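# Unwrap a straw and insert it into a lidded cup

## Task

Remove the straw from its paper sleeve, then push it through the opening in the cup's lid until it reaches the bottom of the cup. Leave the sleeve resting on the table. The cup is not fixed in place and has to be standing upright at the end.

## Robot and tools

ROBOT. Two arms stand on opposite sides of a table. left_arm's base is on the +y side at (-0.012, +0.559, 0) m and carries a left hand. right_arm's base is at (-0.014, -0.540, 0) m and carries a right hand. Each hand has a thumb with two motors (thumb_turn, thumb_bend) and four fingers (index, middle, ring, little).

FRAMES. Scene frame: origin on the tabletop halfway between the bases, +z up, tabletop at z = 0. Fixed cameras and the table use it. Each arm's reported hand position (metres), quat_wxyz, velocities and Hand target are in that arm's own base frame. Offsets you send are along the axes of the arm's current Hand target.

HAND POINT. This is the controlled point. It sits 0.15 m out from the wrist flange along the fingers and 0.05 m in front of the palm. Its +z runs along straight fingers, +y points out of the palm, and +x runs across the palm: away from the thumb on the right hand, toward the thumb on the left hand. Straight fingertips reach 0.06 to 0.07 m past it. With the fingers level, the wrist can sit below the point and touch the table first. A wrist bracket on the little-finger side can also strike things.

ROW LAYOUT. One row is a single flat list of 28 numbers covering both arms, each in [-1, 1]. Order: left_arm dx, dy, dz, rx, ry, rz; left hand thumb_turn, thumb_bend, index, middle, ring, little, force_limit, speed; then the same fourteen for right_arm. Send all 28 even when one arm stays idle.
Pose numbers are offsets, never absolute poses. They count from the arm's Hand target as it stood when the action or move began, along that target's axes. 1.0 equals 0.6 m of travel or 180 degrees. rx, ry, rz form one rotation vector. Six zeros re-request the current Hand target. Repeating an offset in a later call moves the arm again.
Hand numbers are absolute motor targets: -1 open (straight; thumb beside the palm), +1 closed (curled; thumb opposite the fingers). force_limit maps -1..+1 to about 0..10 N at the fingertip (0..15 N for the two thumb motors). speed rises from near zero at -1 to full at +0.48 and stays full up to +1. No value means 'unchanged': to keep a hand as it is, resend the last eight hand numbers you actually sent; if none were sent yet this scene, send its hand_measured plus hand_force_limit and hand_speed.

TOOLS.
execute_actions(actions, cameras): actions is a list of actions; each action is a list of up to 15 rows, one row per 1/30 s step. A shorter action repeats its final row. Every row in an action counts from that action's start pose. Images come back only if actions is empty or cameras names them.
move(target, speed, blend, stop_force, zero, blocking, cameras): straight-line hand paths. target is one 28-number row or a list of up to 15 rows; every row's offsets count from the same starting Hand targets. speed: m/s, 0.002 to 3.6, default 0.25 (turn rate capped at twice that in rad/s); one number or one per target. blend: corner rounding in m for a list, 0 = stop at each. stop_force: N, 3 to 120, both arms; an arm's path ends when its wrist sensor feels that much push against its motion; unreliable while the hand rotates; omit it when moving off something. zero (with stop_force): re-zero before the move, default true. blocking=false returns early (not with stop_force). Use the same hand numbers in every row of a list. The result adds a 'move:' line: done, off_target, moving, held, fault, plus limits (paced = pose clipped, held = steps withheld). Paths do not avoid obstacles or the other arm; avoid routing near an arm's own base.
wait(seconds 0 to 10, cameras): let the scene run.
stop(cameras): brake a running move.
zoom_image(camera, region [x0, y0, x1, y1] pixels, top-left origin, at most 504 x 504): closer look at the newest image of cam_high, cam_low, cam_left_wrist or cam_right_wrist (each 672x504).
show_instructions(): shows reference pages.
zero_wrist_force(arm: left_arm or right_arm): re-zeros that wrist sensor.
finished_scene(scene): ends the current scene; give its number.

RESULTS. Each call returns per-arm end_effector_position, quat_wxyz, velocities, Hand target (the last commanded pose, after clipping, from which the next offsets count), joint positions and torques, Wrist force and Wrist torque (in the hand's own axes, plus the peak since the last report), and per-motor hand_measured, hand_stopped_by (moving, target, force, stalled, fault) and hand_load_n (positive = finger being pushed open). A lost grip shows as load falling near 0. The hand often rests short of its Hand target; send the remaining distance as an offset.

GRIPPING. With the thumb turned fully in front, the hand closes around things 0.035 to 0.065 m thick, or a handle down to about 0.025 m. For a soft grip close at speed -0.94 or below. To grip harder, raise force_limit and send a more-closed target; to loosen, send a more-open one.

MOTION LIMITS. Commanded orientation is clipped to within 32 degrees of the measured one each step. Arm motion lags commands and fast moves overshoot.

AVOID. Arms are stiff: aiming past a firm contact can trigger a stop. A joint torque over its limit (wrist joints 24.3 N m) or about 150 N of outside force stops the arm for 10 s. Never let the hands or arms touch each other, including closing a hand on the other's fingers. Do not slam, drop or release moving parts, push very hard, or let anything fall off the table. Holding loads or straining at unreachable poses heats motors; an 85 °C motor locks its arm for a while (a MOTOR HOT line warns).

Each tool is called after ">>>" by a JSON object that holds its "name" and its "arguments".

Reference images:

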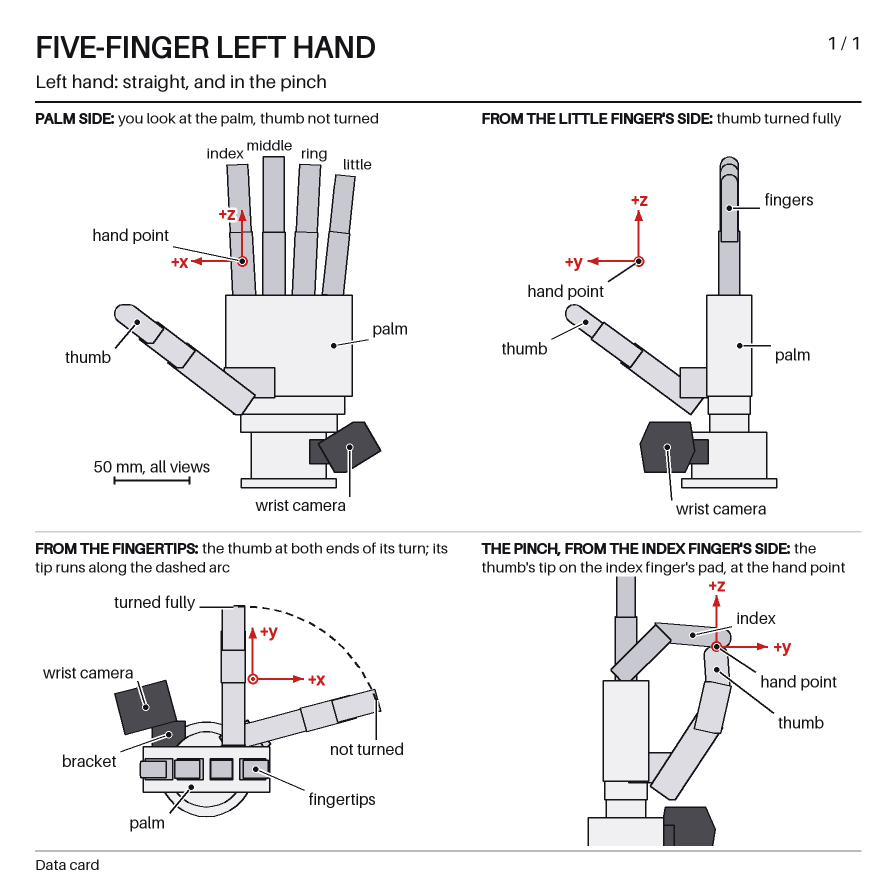

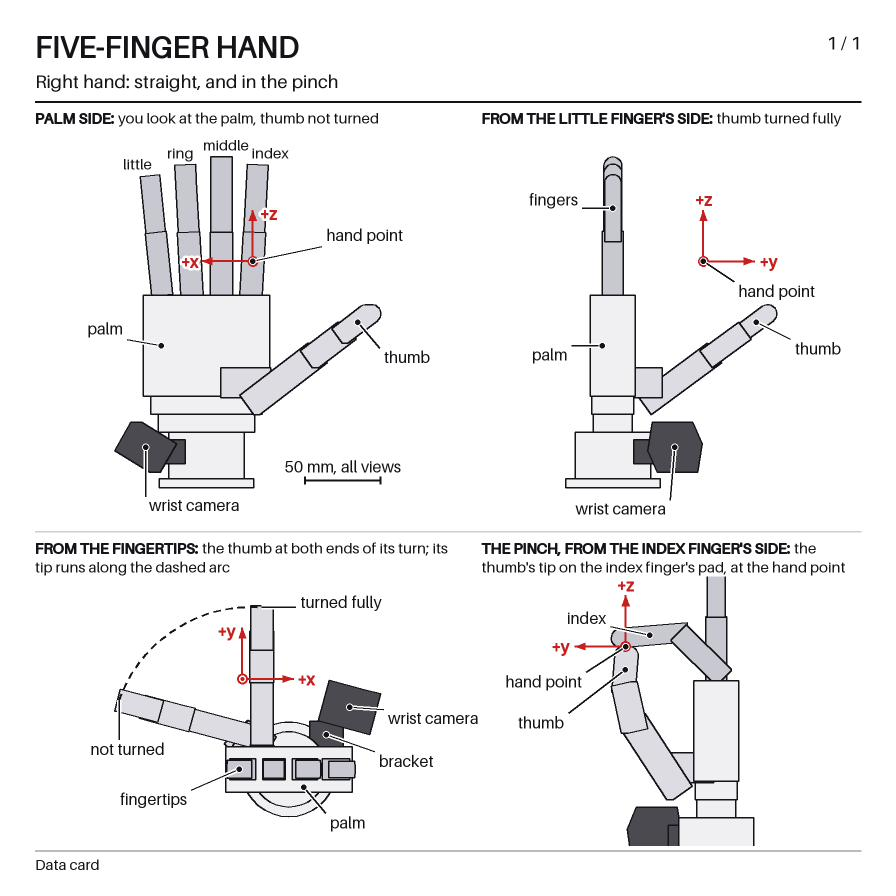

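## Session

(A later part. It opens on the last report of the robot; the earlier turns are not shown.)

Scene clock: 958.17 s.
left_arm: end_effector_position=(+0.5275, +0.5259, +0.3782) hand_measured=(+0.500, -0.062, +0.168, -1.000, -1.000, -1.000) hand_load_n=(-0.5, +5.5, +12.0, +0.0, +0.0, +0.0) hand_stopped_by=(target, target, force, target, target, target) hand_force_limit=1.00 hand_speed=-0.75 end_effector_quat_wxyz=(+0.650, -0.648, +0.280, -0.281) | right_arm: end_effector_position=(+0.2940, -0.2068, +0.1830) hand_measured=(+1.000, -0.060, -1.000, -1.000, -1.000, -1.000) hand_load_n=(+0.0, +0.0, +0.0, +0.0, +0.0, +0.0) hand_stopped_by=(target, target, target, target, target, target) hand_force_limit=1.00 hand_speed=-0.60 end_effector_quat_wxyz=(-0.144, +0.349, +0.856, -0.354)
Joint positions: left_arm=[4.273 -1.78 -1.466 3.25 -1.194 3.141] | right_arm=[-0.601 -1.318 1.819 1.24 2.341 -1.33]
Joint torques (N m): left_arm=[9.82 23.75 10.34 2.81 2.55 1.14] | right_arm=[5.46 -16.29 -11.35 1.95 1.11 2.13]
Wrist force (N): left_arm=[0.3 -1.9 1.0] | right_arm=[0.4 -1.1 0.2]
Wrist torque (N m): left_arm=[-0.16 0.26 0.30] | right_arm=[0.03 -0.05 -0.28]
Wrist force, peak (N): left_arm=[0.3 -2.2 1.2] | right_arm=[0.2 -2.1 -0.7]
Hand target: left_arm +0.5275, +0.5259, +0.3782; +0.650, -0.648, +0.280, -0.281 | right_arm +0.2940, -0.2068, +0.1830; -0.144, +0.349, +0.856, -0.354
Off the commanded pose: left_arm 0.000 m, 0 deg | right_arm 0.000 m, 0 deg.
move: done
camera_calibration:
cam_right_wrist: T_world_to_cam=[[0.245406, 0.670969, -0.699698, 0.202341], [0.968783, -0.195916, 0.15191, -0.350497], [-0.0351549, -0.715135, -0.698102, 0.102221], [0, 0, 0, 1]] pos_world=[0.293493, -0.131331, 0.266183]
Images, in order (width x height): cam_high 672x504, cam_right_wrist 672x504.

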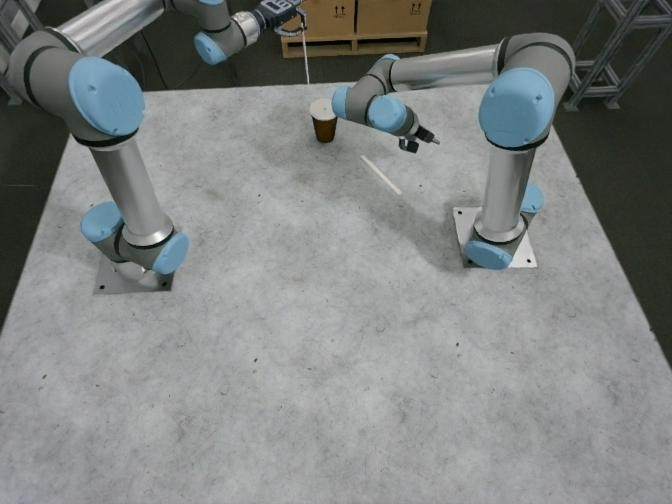

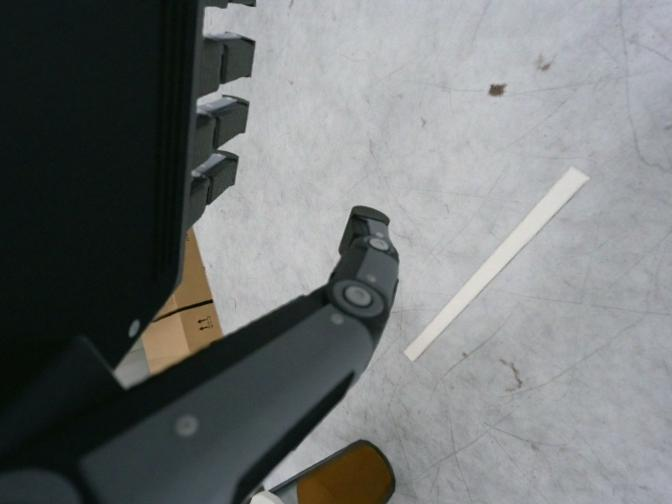

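>>> {"name": "move", "arguments": {"target": [0.1257,0.03,0.007,0,0,0,0.5,-0.06,0.7,-1,-1,-1,1,-0.75,-0.351,-0.498,-0.0747,-0.1668,-0.2383,-0.5751,-1,-1,-1,-1,-1,-1,-0.2,0], "speed": 0.3, "cameras": ["all"]}}

Scene clock: 968.90 s.
left_arm: end_effector_position=(+0.5824, +0.4739, +0.3601) hand_measured=(+0.500, -0.062, +0.168, -1.000, -1.000, -1.000) hand_load_n=(-0.5, +5.5, +12.0, +0.0, +0.0, +0.0) hand_stopped_by=(target, target, force, target, target, target) hand_force_limit=1.00 hand_speed=-0.75 end_effector_quat_wxyz=(+0.650, -0.648, +0.280, -0.281) | right_arm: end_effector_position=(+0.3181, -0.4813, +0.4245) hand_measured=(-1.000, -1.000, -1.000, -1.000, -1.000, -1.000) hand_load_n=(+0.0, +0.0, +0.0, -0.5, +0.0, +0.0) hand_stopped_by=(target, target, target, target, target, target) hand_force_limit=-0.20 hand_speed=0.00 end_effector_quat_wxyz=(+0.011, -0.532, +0.814, -0.233)
Joint positions: left_arm=[4.12 -1.79 -1.5 3.294 -1.347 3.142] | right_arm=[-1.241 -0.771 0.035 1.853 1.437 -3.94]
Joint torques (N m): left_arm=[10.21 29.48 15.02 1.13 2.46 2.03] | right_arm=[4.61 -31.92 -6.21 1.85 0.64 0.3]
Wrist force (N): left_arm=[0.5 -1.9 1.4] | right_arm=[0.4 -0.7 -0.2]
Wrist torque (N m): left_arm=[-0.18 0.21 0.23] | right_arm=[0.05 0.03 -0.24]
Wrist force, peak (N): left_arm=[0.6 -2.3 1.4] | right_arm=[0.3 -1.4 1.2]
Hand target: left_arm +0.5823, +0.4739, +0.3602; +0.650, -0.648, +0.280, -0.281 | right_arm +0.3190, -0.4826, +0.4258; +0.000, -0.542, +0.840, +0.000
Off the commanded pose: left_arm 0.000 m, 0 deg | right_arm 0.002 m, 27 deg.
elbow stopped short (right arm): the move would have taken joint 3 (elbow) straighter than the controller allows.
move: off_target (right_arm)
camera_calibration:
cam_left_wrist: T_world_to_cam=[[0.190632, -0.161786, 0.968238, -0.382319], [0.231711, -0.95104, -0.204533, 0.393193], [0.953923, 0.263342, -0.143811, -0.513197], [0, 0, 0, 1]] pos_world=[0.471326, 0.447234, 0.376793]
cam_right_wrist: T_world_to_cam=[[-0.940337, 0.0412995, -0.337728, 0.470046], [-0.00544135, 0.990654, 0.136294, 0.423341], [0.3402, 0.13, -0.931324, 0.461613], [0, 0, 0, 1]] pos_world=[0.287264, -0.498807, 0.53096]

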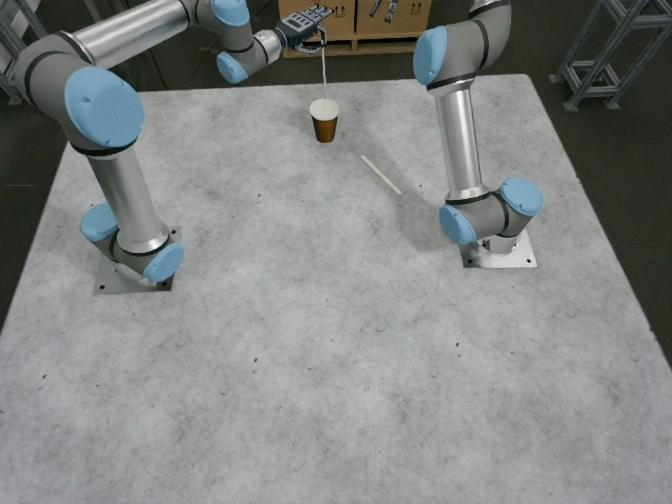

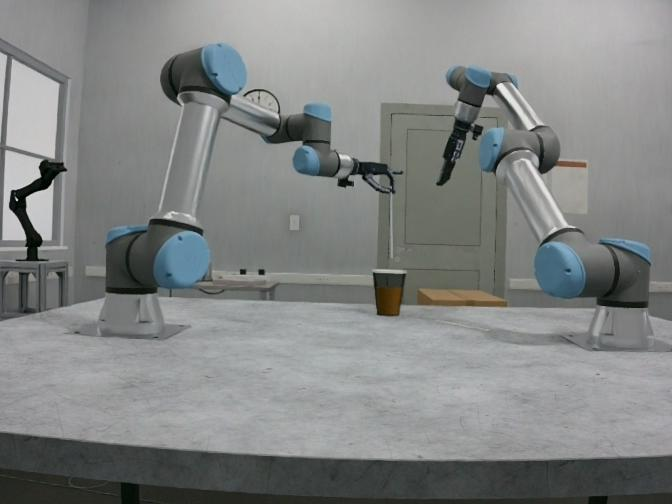

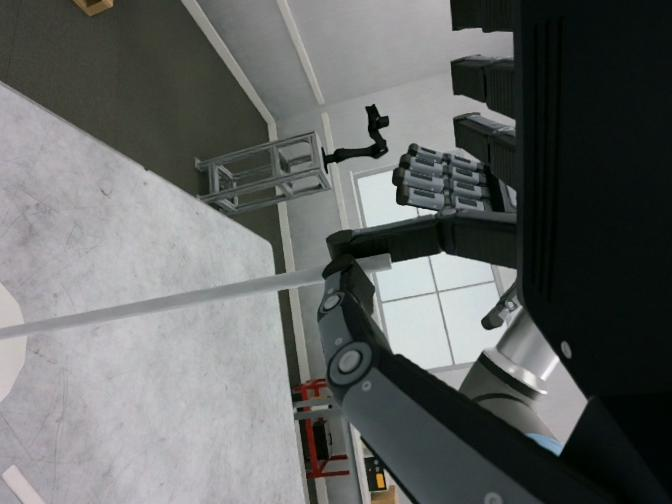

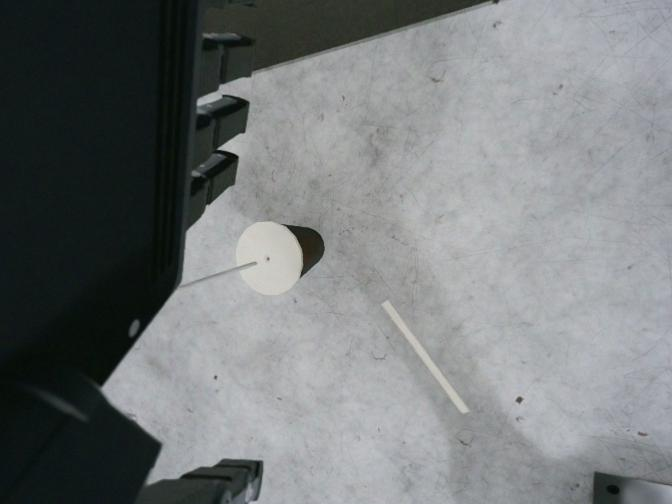

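>>> {"name": "zoom_image", "arguments": {"camera": "cam_right_wrist", "region": [180, 200, 340, 320]}}

>>> {"name": "zoom_image", "arguments": {"camera": "cam_low", "region": [330, 130, 450, 330]}}

>>> {"name": "zoom_image", "arguments": {"camera": "cam_high", "region": [270, 10, 370, 160]}}

Scaled by 3.150.

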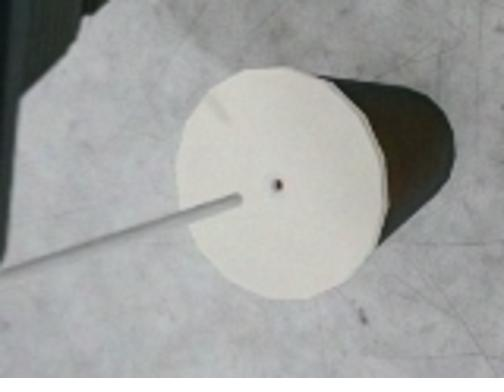

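Scaled by 2.520.

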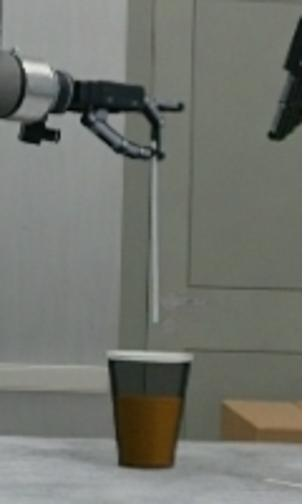

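Scaled by 3.360.

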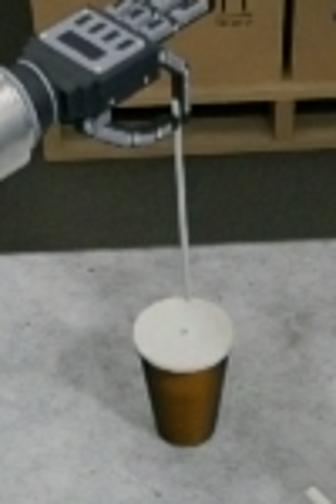

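>>> {"name": "move", "arguments": {"target": [0,0.03,0,-0.0102,0,0.0037,0.5,-0.06,0.7,-1,-1,-1,1,-0.75,-0.2605,0.0038,0.1458,0,0,0.2778,-1,-1,-1,-1,-1,-1,-0.2,0], "speed": 0.25, "cameras": ["all"]}}

Scene clock: 1053.93 s.
left_arm: end_effector_position=(+0.5823, +0.4740, +0.3421) hand_measured=(+0.500, -0.062, +0.168, -1.000, -1.000, -1.000) hand_load_n=(-0.5, +5.5, +12.5, +0.0, +0.0, +0.0) hand_stopped_by=(target, target, force, target, target, target) hand_force_limit=1.00 hand_speed=-0.75 end_effector_quat_wxyz=(+0.642, -0.657, +0.289, -0.272) | right_arm: end_effector_position=(+0.3814, -0.3392, +0.3385) hand_measured=(-1.000, -1.000, -1.000, -1.000, -1.000, -1.000) hand_load_n=(+0.0, +0.0, +0.0, +0.0, +0.0, +0.0) hand_stopped_by=(target, target, target, target, target, target) hand_force_limit=-0.20 hand_speed=0.00 end_effector_quat_wxyz=(+0.000, -0.136, +0.991, +0.000)
Joint positions: left_arm=[4.118 -1.807 -1.504 3.282 -1.35 3.161] | right_arm=[-1.08 -0.951 0.745 1.777 1.57 -2.925]
Joint torques (N m): left_arm=[-5.08 30.04 13.06 0.53 -2.57 0.03] | right_arm=[-7.43 -30.63 -14.86 3.63 1.53 0.76]
Wrist force (N): left_arm=[0.6 -1.8 1.5] | right_arm=[0.2 -0.5 -0.3]
Wrist torque (N m): left_arm=[-0.19 0.20 0.19] | right_arm=[0.02 0.03 -0.09]
Wrist force, peak (N): left_arm=[0.4 -2.2 1.4] | right_arm=[0.7 -1.2 -0.4]
Hand target: left_arm +0.5823, +0.4740, +0.3422; +0.642, -0.657, +0.289, -0.272 | right_arm +0.3814, -0.3392, +0.3385; +0.000, -0.136, +0.991, +0.000
Off the commanded pose: left_arm 0.000 m, 0 deg | right_arm 0.000 m, 0 deg.
move: done
camera_calibration:
cam_left_wrist: T_world_to_cam=[[0.220987, -0.148723, 0.96387, -0.3872], [0.225511, -0.953729, -0.198861, 0.392543], [0.948846, 0.261309, -0.177223, -0.500469], [0, 0, 0, 1]] pos_world=[0.471912, 0.447571, 0.362577]
cam_right_wrist: T_world_to_cam=[[-0.540633, 0.840532, -0.0349535, 0.510789], [0.72483, 0.486498, 0.487793, -0.273936], [0.42701, 0.238382, -0.872259, 0.325287], [0, 0, 0, 1]] pos_world=[0.335806, -0.373608, 0.435212]

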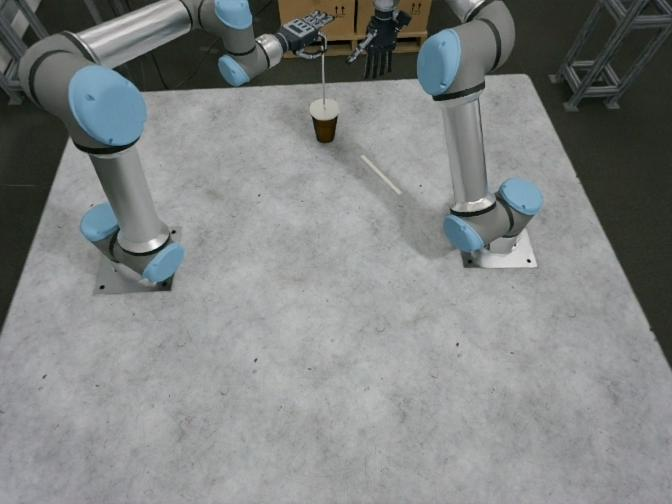

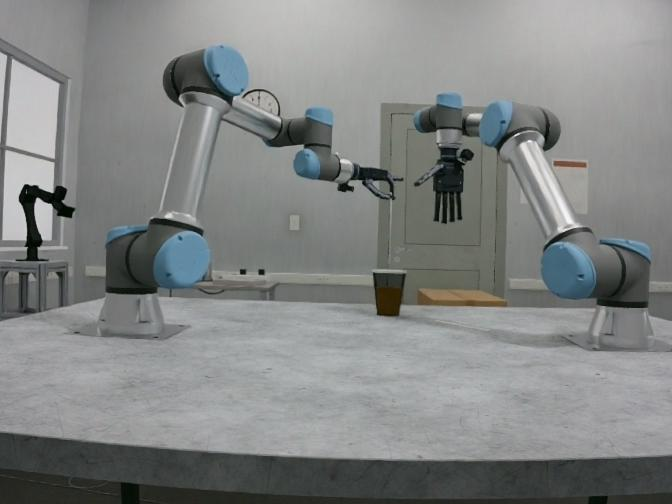

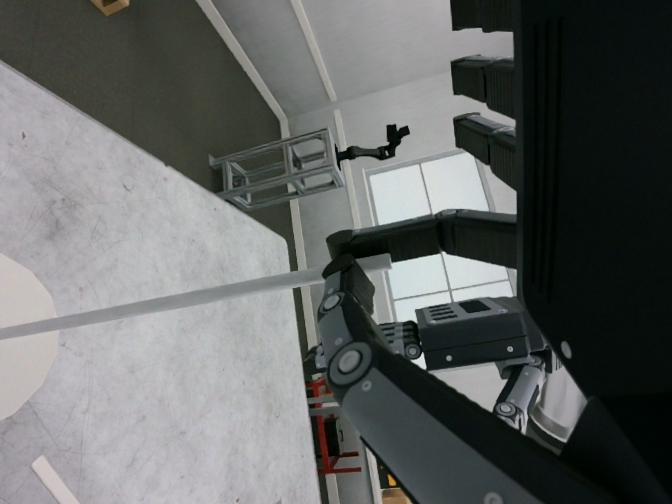

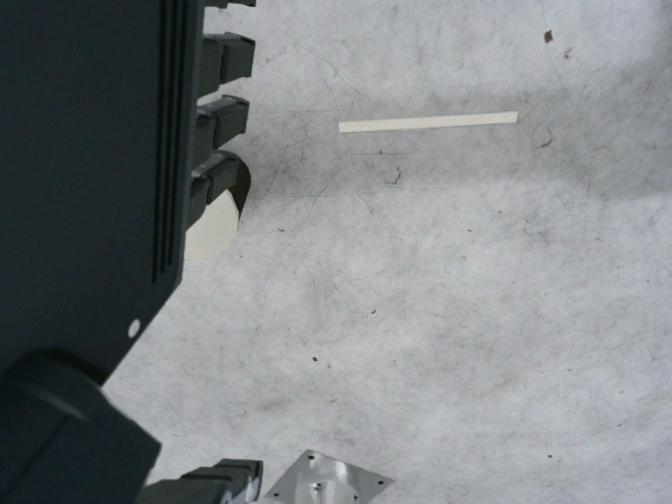

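>>> {"name": "move", "arguments": {"target": [0,0,0,0,0,0,0.5,-0.06,0.7,-1,-1,-1,1,-0.75,0.0402,-0.0767,-0.1608,0,0,0.2222,-1,-1,-1,-1,-1,-1,-0.2,0], "speed": 0.25, "cameras": ["cam_right_wrist","cam_low","cam_high"]}}

>>> {"name": "zoom_image", "arguments": {"camera": "cam_right_wrist", "region": [260, 200, 420, 320]}}

>>> {"name": "zoom_image", "arguments": {"camera": "cam_low", "region": [330, 160, 450, 330]}}

>>> {"name": "zoom_image", "arguments": {"camera": "cam_high", "region": [280, 20, 370, 155]}}

Scene clock: 1119.33 s.
left_arm: end_effector_position=(+0.5823, +0.4740, +0.3422) hand_measured=(+0.500, -0.062, +0.168, -1.000, -1.000, -1.000) hand_load_n=(-0.5, +5.5, +12.5, +0.0, +0.0, +0.0) hand_stopped_by=(target, target, force, target, target, target) hand_force_limit=1.00 hand_speed=-0.75 end_effector_quat_wxyz=(+0.642, -0.657, +0.289, -0.272) | right_arm: end_effector_position=(+0.3705, -0.3901, +0.4348) hand_measured=(-1.000, -1.000, -1.000, -1.000, -1.000, -1.000) hand_load_n=(+0.0, +0.0, +0.0, +0.0, +0.0, +0.0) hand_stopped_by=(target, target, target, target, target, target) hand_force_limit=-0.20 hand_speed=0.00 end_effector_quat_wxyz=(+0.000, +0.211, +0.978, +0.001)
Joint positions: left_arm=[4.118 -1.807 -1.504 3.282 -1.35 3.161] | right_arm=[-1.189 -0.825 0.26 2.137 1.57 -2.335]
Joint torques (N m): left_arm=[1.83 34.07 28.43 1.75 2.06 -1.75] | right_arm=[4.57 -53.73 -7.98 -0.11 0.48 0.63]
Wrist force (N): left_arm=[0.3 -1.5 1.6] | right_arm=[0.7 -0.7 -0.3]
Wrist torque (N m): left_arm=[-0.15 0.25 0.16] | right_arm=[-0.02 -0.06 -0.06]
Wrist force, peak (N): left_arm=[0.8 -2.0 1.7] | right_arm=[0.9 -1.0 -0.7]
Hand target: left_arm +0.5823, +0.4740, +0.3422; +0.642, -0.657, +0.289, -0.272 | right_arm +0.3705, -0.3901, +0.4349; +0.000, +0.211, +0.978, +0.000
Off the commanded pose: left_arm 0.000 m, 0 deg | right_arm 0.000 m, 0 deg.
move: done
camera_calibration:
cam_right_wrist: T_world_to_cam=[[0.126157, 0.991433, -0.0338496, 0.362377], [0.868222, -0.0938442, 0.48722, -0.567454], [0.479869, -0.0908552, -0.872623, 0.278201], [0, 0, 0, 1]] pos_world=[0.31346, -0.387248, 0.531506]
Images, in order (width x height): cam_high 672x504, cam_low 672x504, cam_right_wrist 672x504.

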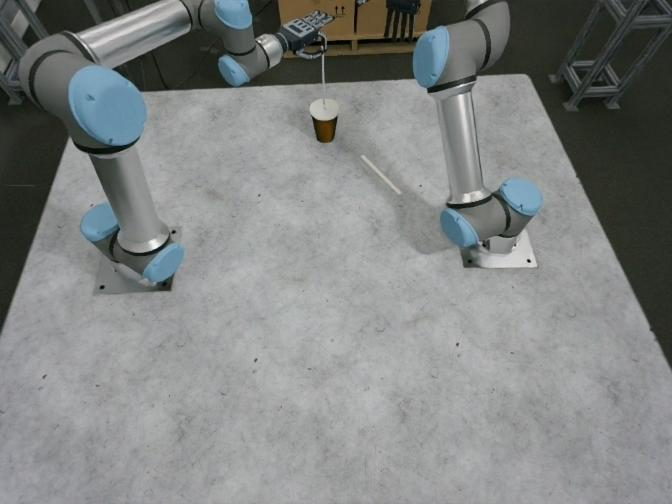

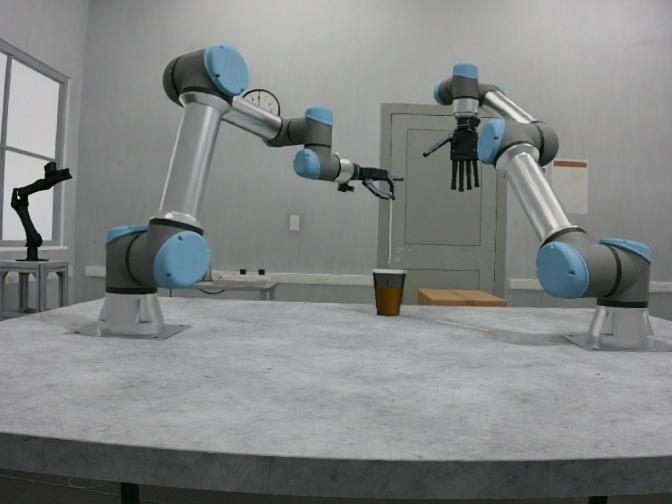

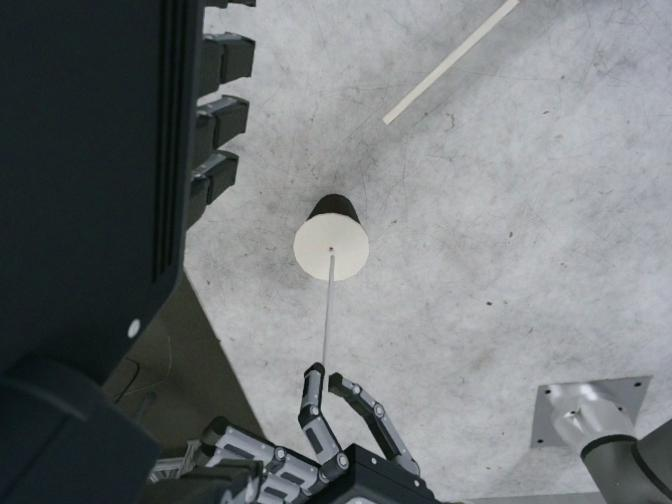

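Scaled by 3.150.

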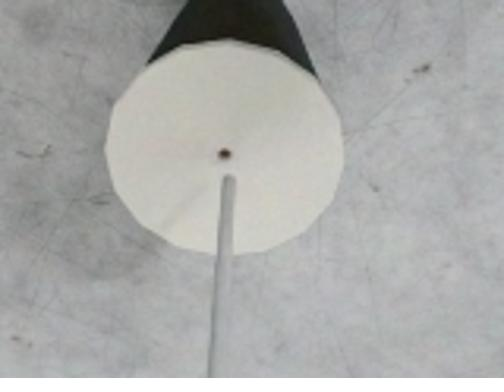

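Scaled by 2.965.

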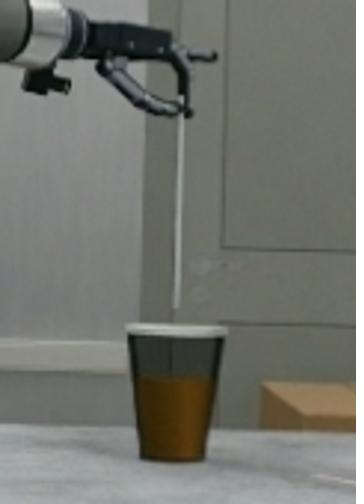

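Scaled by 3.733.

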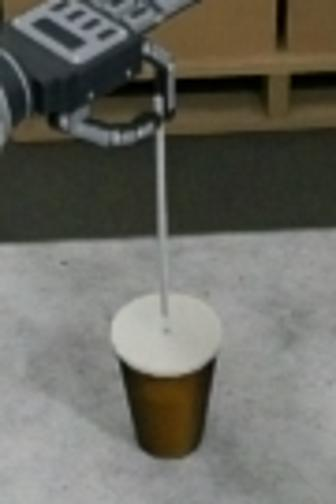

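>>> {"name": "zoom_image", "arguments": {"camera": "cam_right_wrist", "region": [260, 290, 420, 410]}}

Scaled by 3.150.

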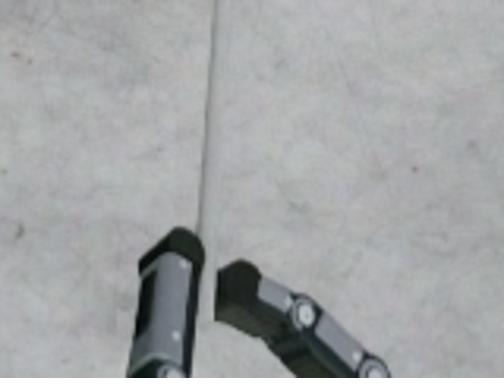

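>>> {"name": "move", "arguments": {"target": [-0.00127,0.02155,0.00475,0,0,0,0.5,-0.06,0.7,-1,-1,-1,1,-0.75,0,0,0,0,0,0,-1,-1,-1,-1,-1,-1,-0.2,0], "speed": 0.06, "cameras": ["cam_right_wrist","cam_low","cam_high"]}}

>>> {"name": "zoom_image", "arguments": {"camera": "cam_right_wrist", "region": [300, 220, 380, 280]}}

>>> {"name": "zoom_image", "arguments": {"camera": "cam_low", "region": [360, 230, 420, 320]}}

>>> {"name": "zoom_image", "arguments": {"camera": "cam_high", "region": [300, 80, 350, 140]}}

Scene clock: 1164.80 s.
left_arm: end_effector_position=(+0.5835, +0.4764, +0.3289) hand_measured=(+0.500, -0.062, +0.168, -1.000, -1.000, -1.000) hand_load_n=(-0.5, +5.5, +12.5, +0.0, +0.0, +0.0) hand_stopped_by=(target, target, force, target, target, target) hand_force_limit=1.00 hand_speed=-0.75 end_effector_quat_wxyz=(+0.641, -0.657, +0.289, -0.272) | right_arm: end_effector_position=(+0.3705, -0.3901, +0.4349) hand_measured=(-1.000, -1.000, -1.000, -1.000, -1.000, -1.000) hand_load_n=(+0.0, +0.0, +0.0, +0.0, +0.0, +0.0) hand_stopped_by=(target, target, target, target, target, target) hand_force_limit=-0.20 hand_speed=0.00 end_effector_quat_wxyz=(+0.000, +0.211, +0.978, +0.000)
Joint positions: left_arm=[4.119 -1.818 -1.524 3.313 -1.349 3.161] | right_arm=[-1.189 -0.825 0.26 2.137 1.57 -2.335]
Joint torques (N m): left_arm=[8.68 35.35 32.28 -0.3 2.52 -0.28] | right_arm=[4.65 -53.29 -8.21 0 -1.25 1.22]
Wrist force (N): left_arm=[0.3 -1.5 1.4] | right_arm=[0.6 -0.6 -0.1]
Wrist torque (N m): left_arm=[-0.14 0.25 0.16] | right_arm=[-0.02 -0.04 -0.07]
Wrist force, peak (N): left_arm=[0.4 -2.8 1.6] | right_arm=[0.8 -0.9 -0.3]
Hand target: left_arm +0.5835, +0.4764, +0.3292; +0.642, -0.657, +0.289, -0.272 | right_arm +0.3705, -0.3901, +0.4349; +0.000, +0.211, +0.978, +0.000
Off the commanded pose: left_arm 0.000 m, 0 deg | right_arm 0.000 m, 0 deg.
move: done
camera_calibration:
cam_right_wrist: T_world_to_cam=[[0.126399, 0.991395, -0.0340428, 0.362394], [0.868128, -0.0939475, 0.487367, -0.567592], [0.479975, -0.0911561, -0.872533, 0.278092], [0, 0, 0, 1]] pos_world=[0.31346, -0.38725, 0.531607]
Images, in order (width x height): cam_high 672x504, cam_low 672x504, cam_right_wrist 672x504.

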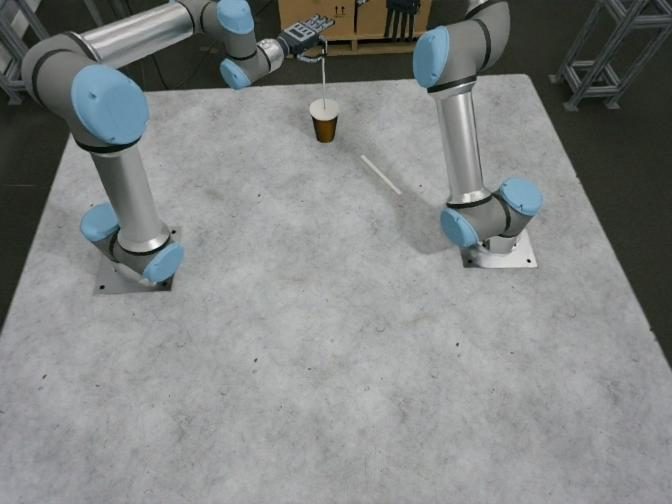

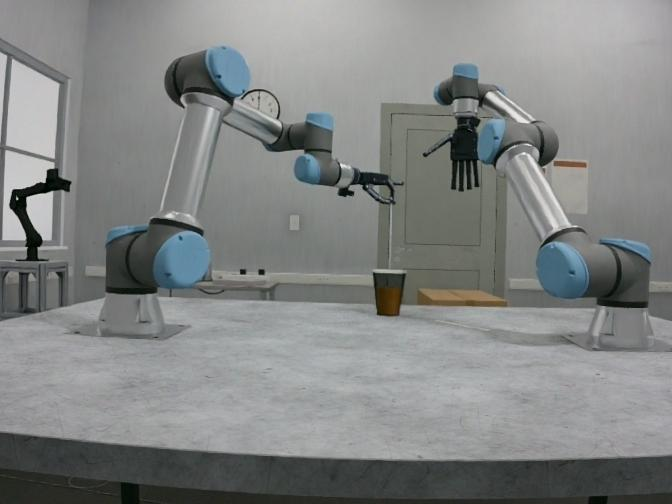

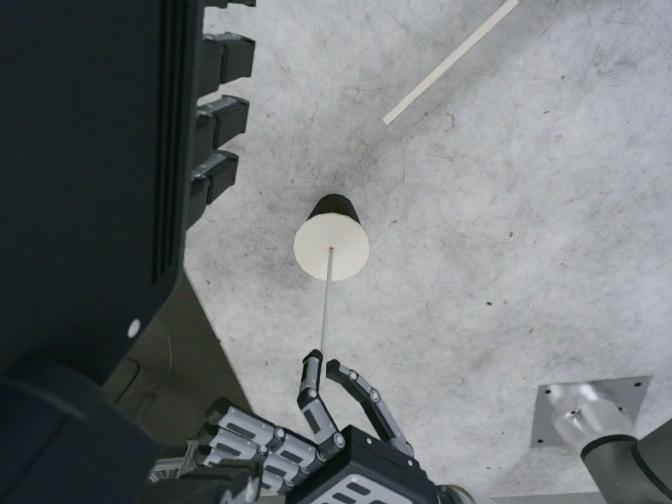

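Scaled by 6.300.

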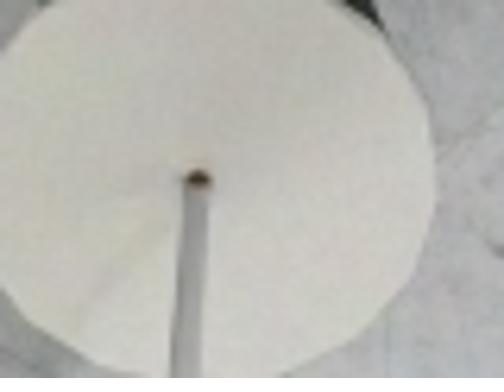

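Scaled by 5.600.

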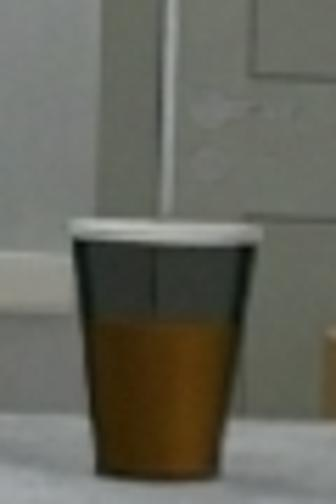

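Scaled by 8.400.

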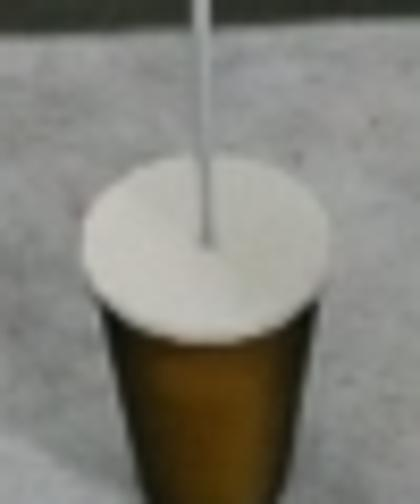

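>>> {"name": "move", "arguments": {"target": [0.00102,0.02,0.0015,0,0,0,0.5,-0.06,0.7,-1,-1,-1,1,-0.75,0,0,0,0,0,0,-1,-1,-1,-1,-1,-1,-0.2,0], "speed": 0.02, "stop_force": 3, "cameras": ["cam_right_wrist","cam_low","cam_high"]}}

>>> {"name": "zoom_image", "arguments": {"camera": "cam_right_wrist", "region": [300, 220, 380, 280]}}

>>> {"name": "zoom_image", "arguments": {"camera": "cam_low", "region": [360, 230, 420, 320]}}

>>> {"name": "zoom_image", "arguments": {"camera": "cam_high", "region": [300, 80, 350, 140]}}

Scene clock: 1192.80 s.
left_arm: end_effector_position=(+0.5842, +0.4764, +0.3171) hand_measured=(+0.500, -0.062, +0.168, -1.000, -1.000, -1.000) hand_load_n=(-0.5, +5.5, +12.5, +0.0, +0.0, -0.5) hand_stopped_by=(target, target, force, target, target, target) hand_force_limit=1.00 hand_speed=-0.75 end_effector_quat_wxyz=(+0.642, -0.657, +0.289, -0.272) | right_arm: end_effector_position=(+0.3705, -0.3901, +0.4349) hand_measured=(-1.000, -1.000, -1.000, -1.000, -1.000, -1.000) hand_load_n=(+0.0, +0.0, +0.0, +0.0, +0.0, +0.0) hand_stopped_by=(target, target, target, target, target, target) hand_force_limit=-0.20 hand_speed=0.00 end_effector_quat_wxyz=(+0.000, +0.211, +0.978, +0.000)
Joint positions: left_arm=[4.118 -1.826 -1.545 3.342 -1.35 3.161] | right_arm=[-1.189 -0.825 0.26 2.137 1.57 -2.335]
Joint torques (N m): left_arm=[-3.07 36.26 29.64 0.49 -1.27 -1.56] | right_arm=[-3.84 -52.62 -7.59 -0.44 -1.17 0.13]
Wrist force (N): left_arm=[0.3 -0.2 1.5] | right_arm=[0.8 -0.8 -0.2]
Wrist torque (N m): left_arm=[-0.08 0.26 0.15] | right_arm=[-0.04 -0.08 -0.06]
Wrist force, peak (N): left_arm=[0.1 -3.9 1.4] | right_arm=[0.7 -1.0 -0.3]
Hand target: left_arm +0.5842, +0.4764, +0.3171; +0.642, -0.657, +0.289, -0.272 | right_arm +0.3705, -0.3901, +0.4349; +0.000, +0.211, +0.978, +0.000
Off the commanded pose: left_arm 0.000 m, 0 deg | right_arm 0.000 m, 0 deg.
move: done
camera_calibration:
cam_right_wrist: T_world_to_cam=[[0.126399, 0.991395, -0.0340428, 0.362394], [0.868128, -0.0939475, 0.487367, -0.567592], [0.479975, -0.0911561, -0.872533, 0.278092], [0, 0, 0, 1]] pos_world=[0.31346, -0.38725, 0.531607]
Images, in order (width x height): cam_high 672x504, cam_low 672x504, cam_right_wrist 672x504.

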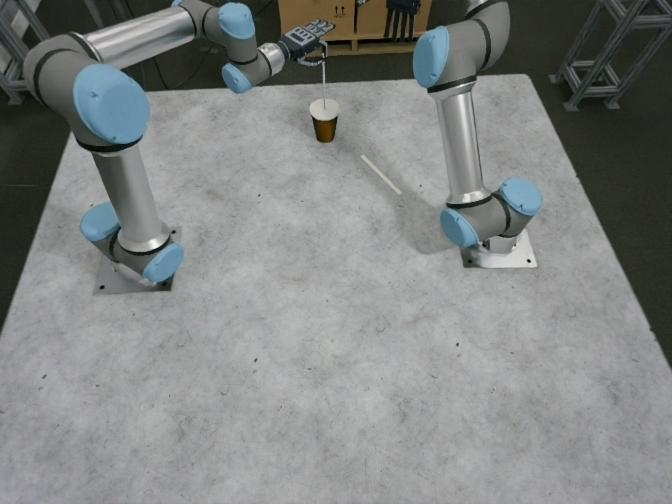

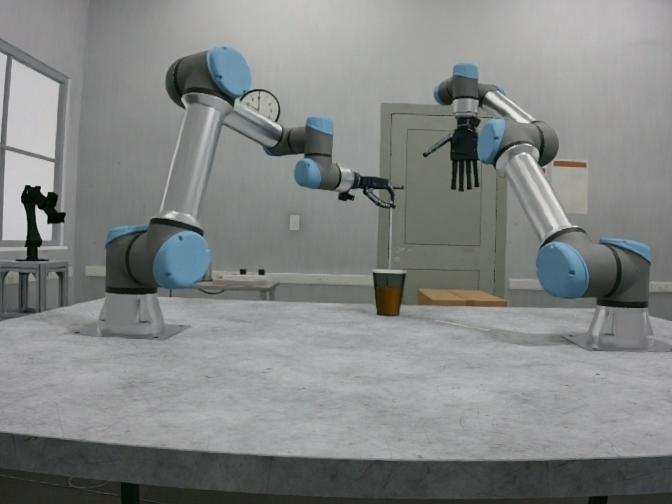

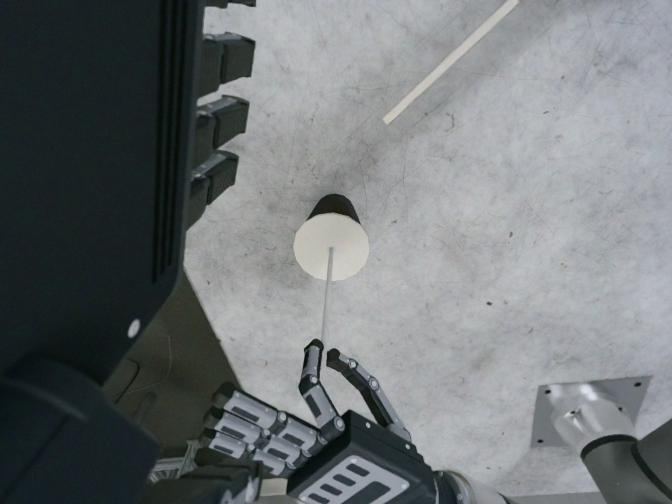

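Scaled by 6.300.

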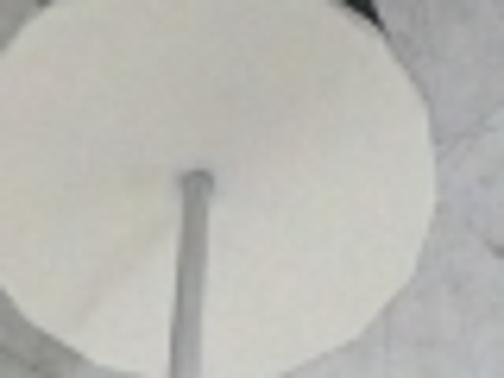

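Scaled by 5.600.

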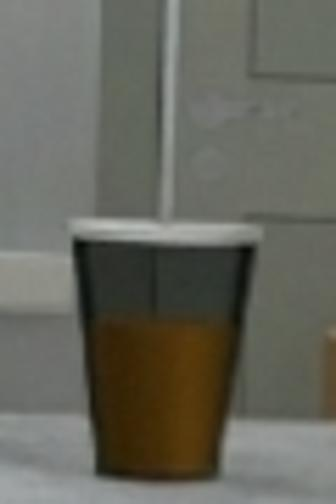

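Scaled by 8.400.

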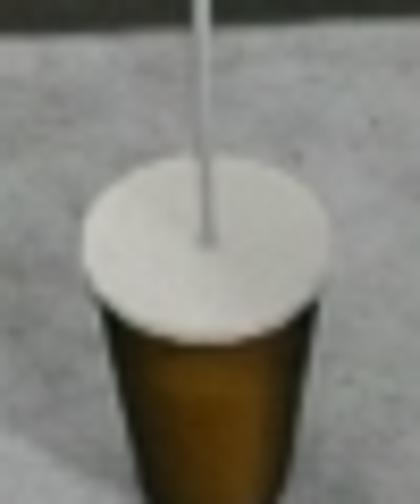

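>>> {"name": "move", "arguments": {"target": [0.002,0.1667,0.0053,0,0,0,0.5,-0.06,0.7,-1,-1,-1,1,-0.75,0,0,0,0,0,0,-1,-1,-1,-1,-1,-1,-0.2,0], "speed": 0.04, "stop_force": 9, "cameras": ["cam_right_wrist","cam_low","cam_high"]}}

>>> {"name": "zoom_image", "arguments": {"camera": "cam_right_wrist", "region": [260, 200, 420, 320]}}

>>> {"name": "zoom_image", "arguments": {"camera": "cam_low", "region": [340, 180, 440, 320]}}

Scene clock: 1211.00 s.
left_arm: end_effector_position=(+0.5844, +0.4767, +0.2171) hand_measured=(+0.500, -0.062, +0.168, -1.000, -1.000, -1.000) hand_load_n=(-0.5, +5.5, +12.5, +0.0, +0.0, +0.0) hand_stopped_by=(target, target, force, target, target, target) hand_force_limit=1.00 hand_speed=-0.75 end_effector_quat_wxyz=(+0.642, -0.657, +0.289, -0.272) | right_arm: end_effector_position=(+0.3705, -0.3901, +0.4349) hand_measured=(-1.000, -1.000, -1.000, -1.000, -1.000, -1.000) hand_load_n=(+0.0, +0.0, +0.0, +0.0, +0.0, +0.0) hand_stopped_by=(target, target, target, target, target, target) hand_force_limit=-0.20 hand_speed=0.00 end_effector_quat_wxyz=(+0.000, +0.211, +0.978, +0.000)
Joint positions: left_arm=[4.118 -1.908 -1.708 3.587 -1.35 3.161] | right_arm=[-1.189 -0.825 0.26 2.137 1.57 -2.335]
Joint torques (N m): left_arm=[3.68 38.43 30.46 1.68 2.41 -0.43] | right_arm=[-4.24 -51.19 -7.81 -0.06 -1.15 -0.57]
Wrist force (N): left_arm=[0.2 0.3 1.3] | right_arm=[0.7 -0.8 -0.3]
Wrist torque (N m): left_arm=[-0.11 0.27 0.16] | right_arm=[-0.03 -0.05 -0.06]
Wrist force, peak (N): left_arm=[0.3 -4.4 1.3] | right_arm=[0.9 -0.9 -0.1]
Hand target: left_arm +0.5844, +0.4767, +0.2171; +0.642, -0.657, +0.289, -0.272 | right_arm +0.3705, -0.3901, +0.4349; +0.000, +0.211, +0.978, +0.000
Off the commanded pose: left_arm 0.000 m, 0 deg | right_arm 0.000 m, 0 deg.
move: done
camera_calibration:
cam_right_wrist: T_world_to_cam=[[0.126399, 0.991395, -0.0340428, 0.362394], [0.868128, -0.0939475, 0.487367, -0.567592], [0.479975, -0.0911561, -0.872533, 0.278092], [0, 0, 0, 1]] pos_world=[0.31346, -0.38725, 0.531607]
Images, in order (width x height): cam_high 672x504, cam_low 672x504, cam_right_wrist 672x504.

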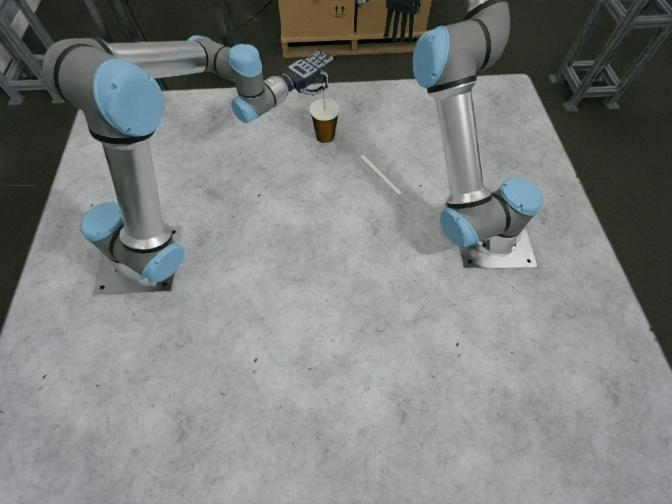

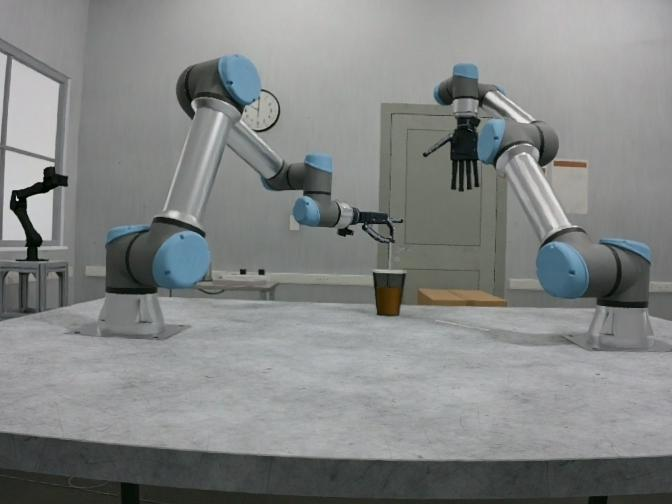

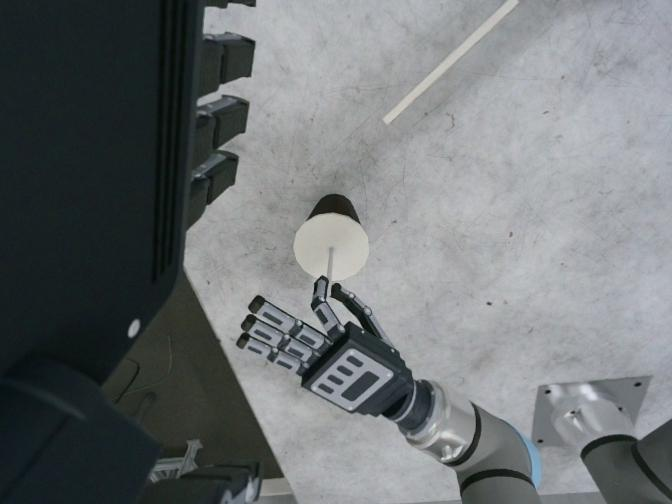

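Scaled by 3.150.

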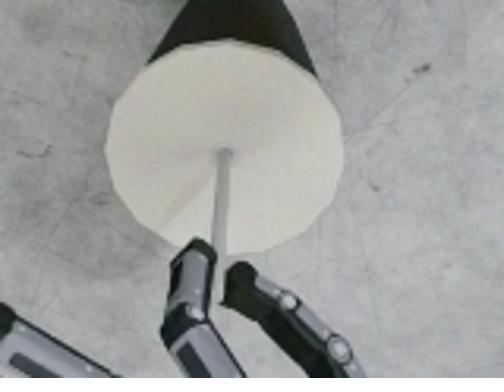

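Scaled by 3.600.

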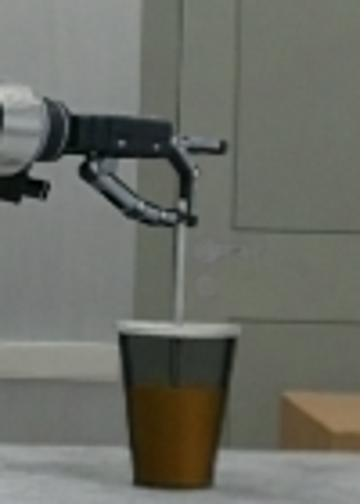

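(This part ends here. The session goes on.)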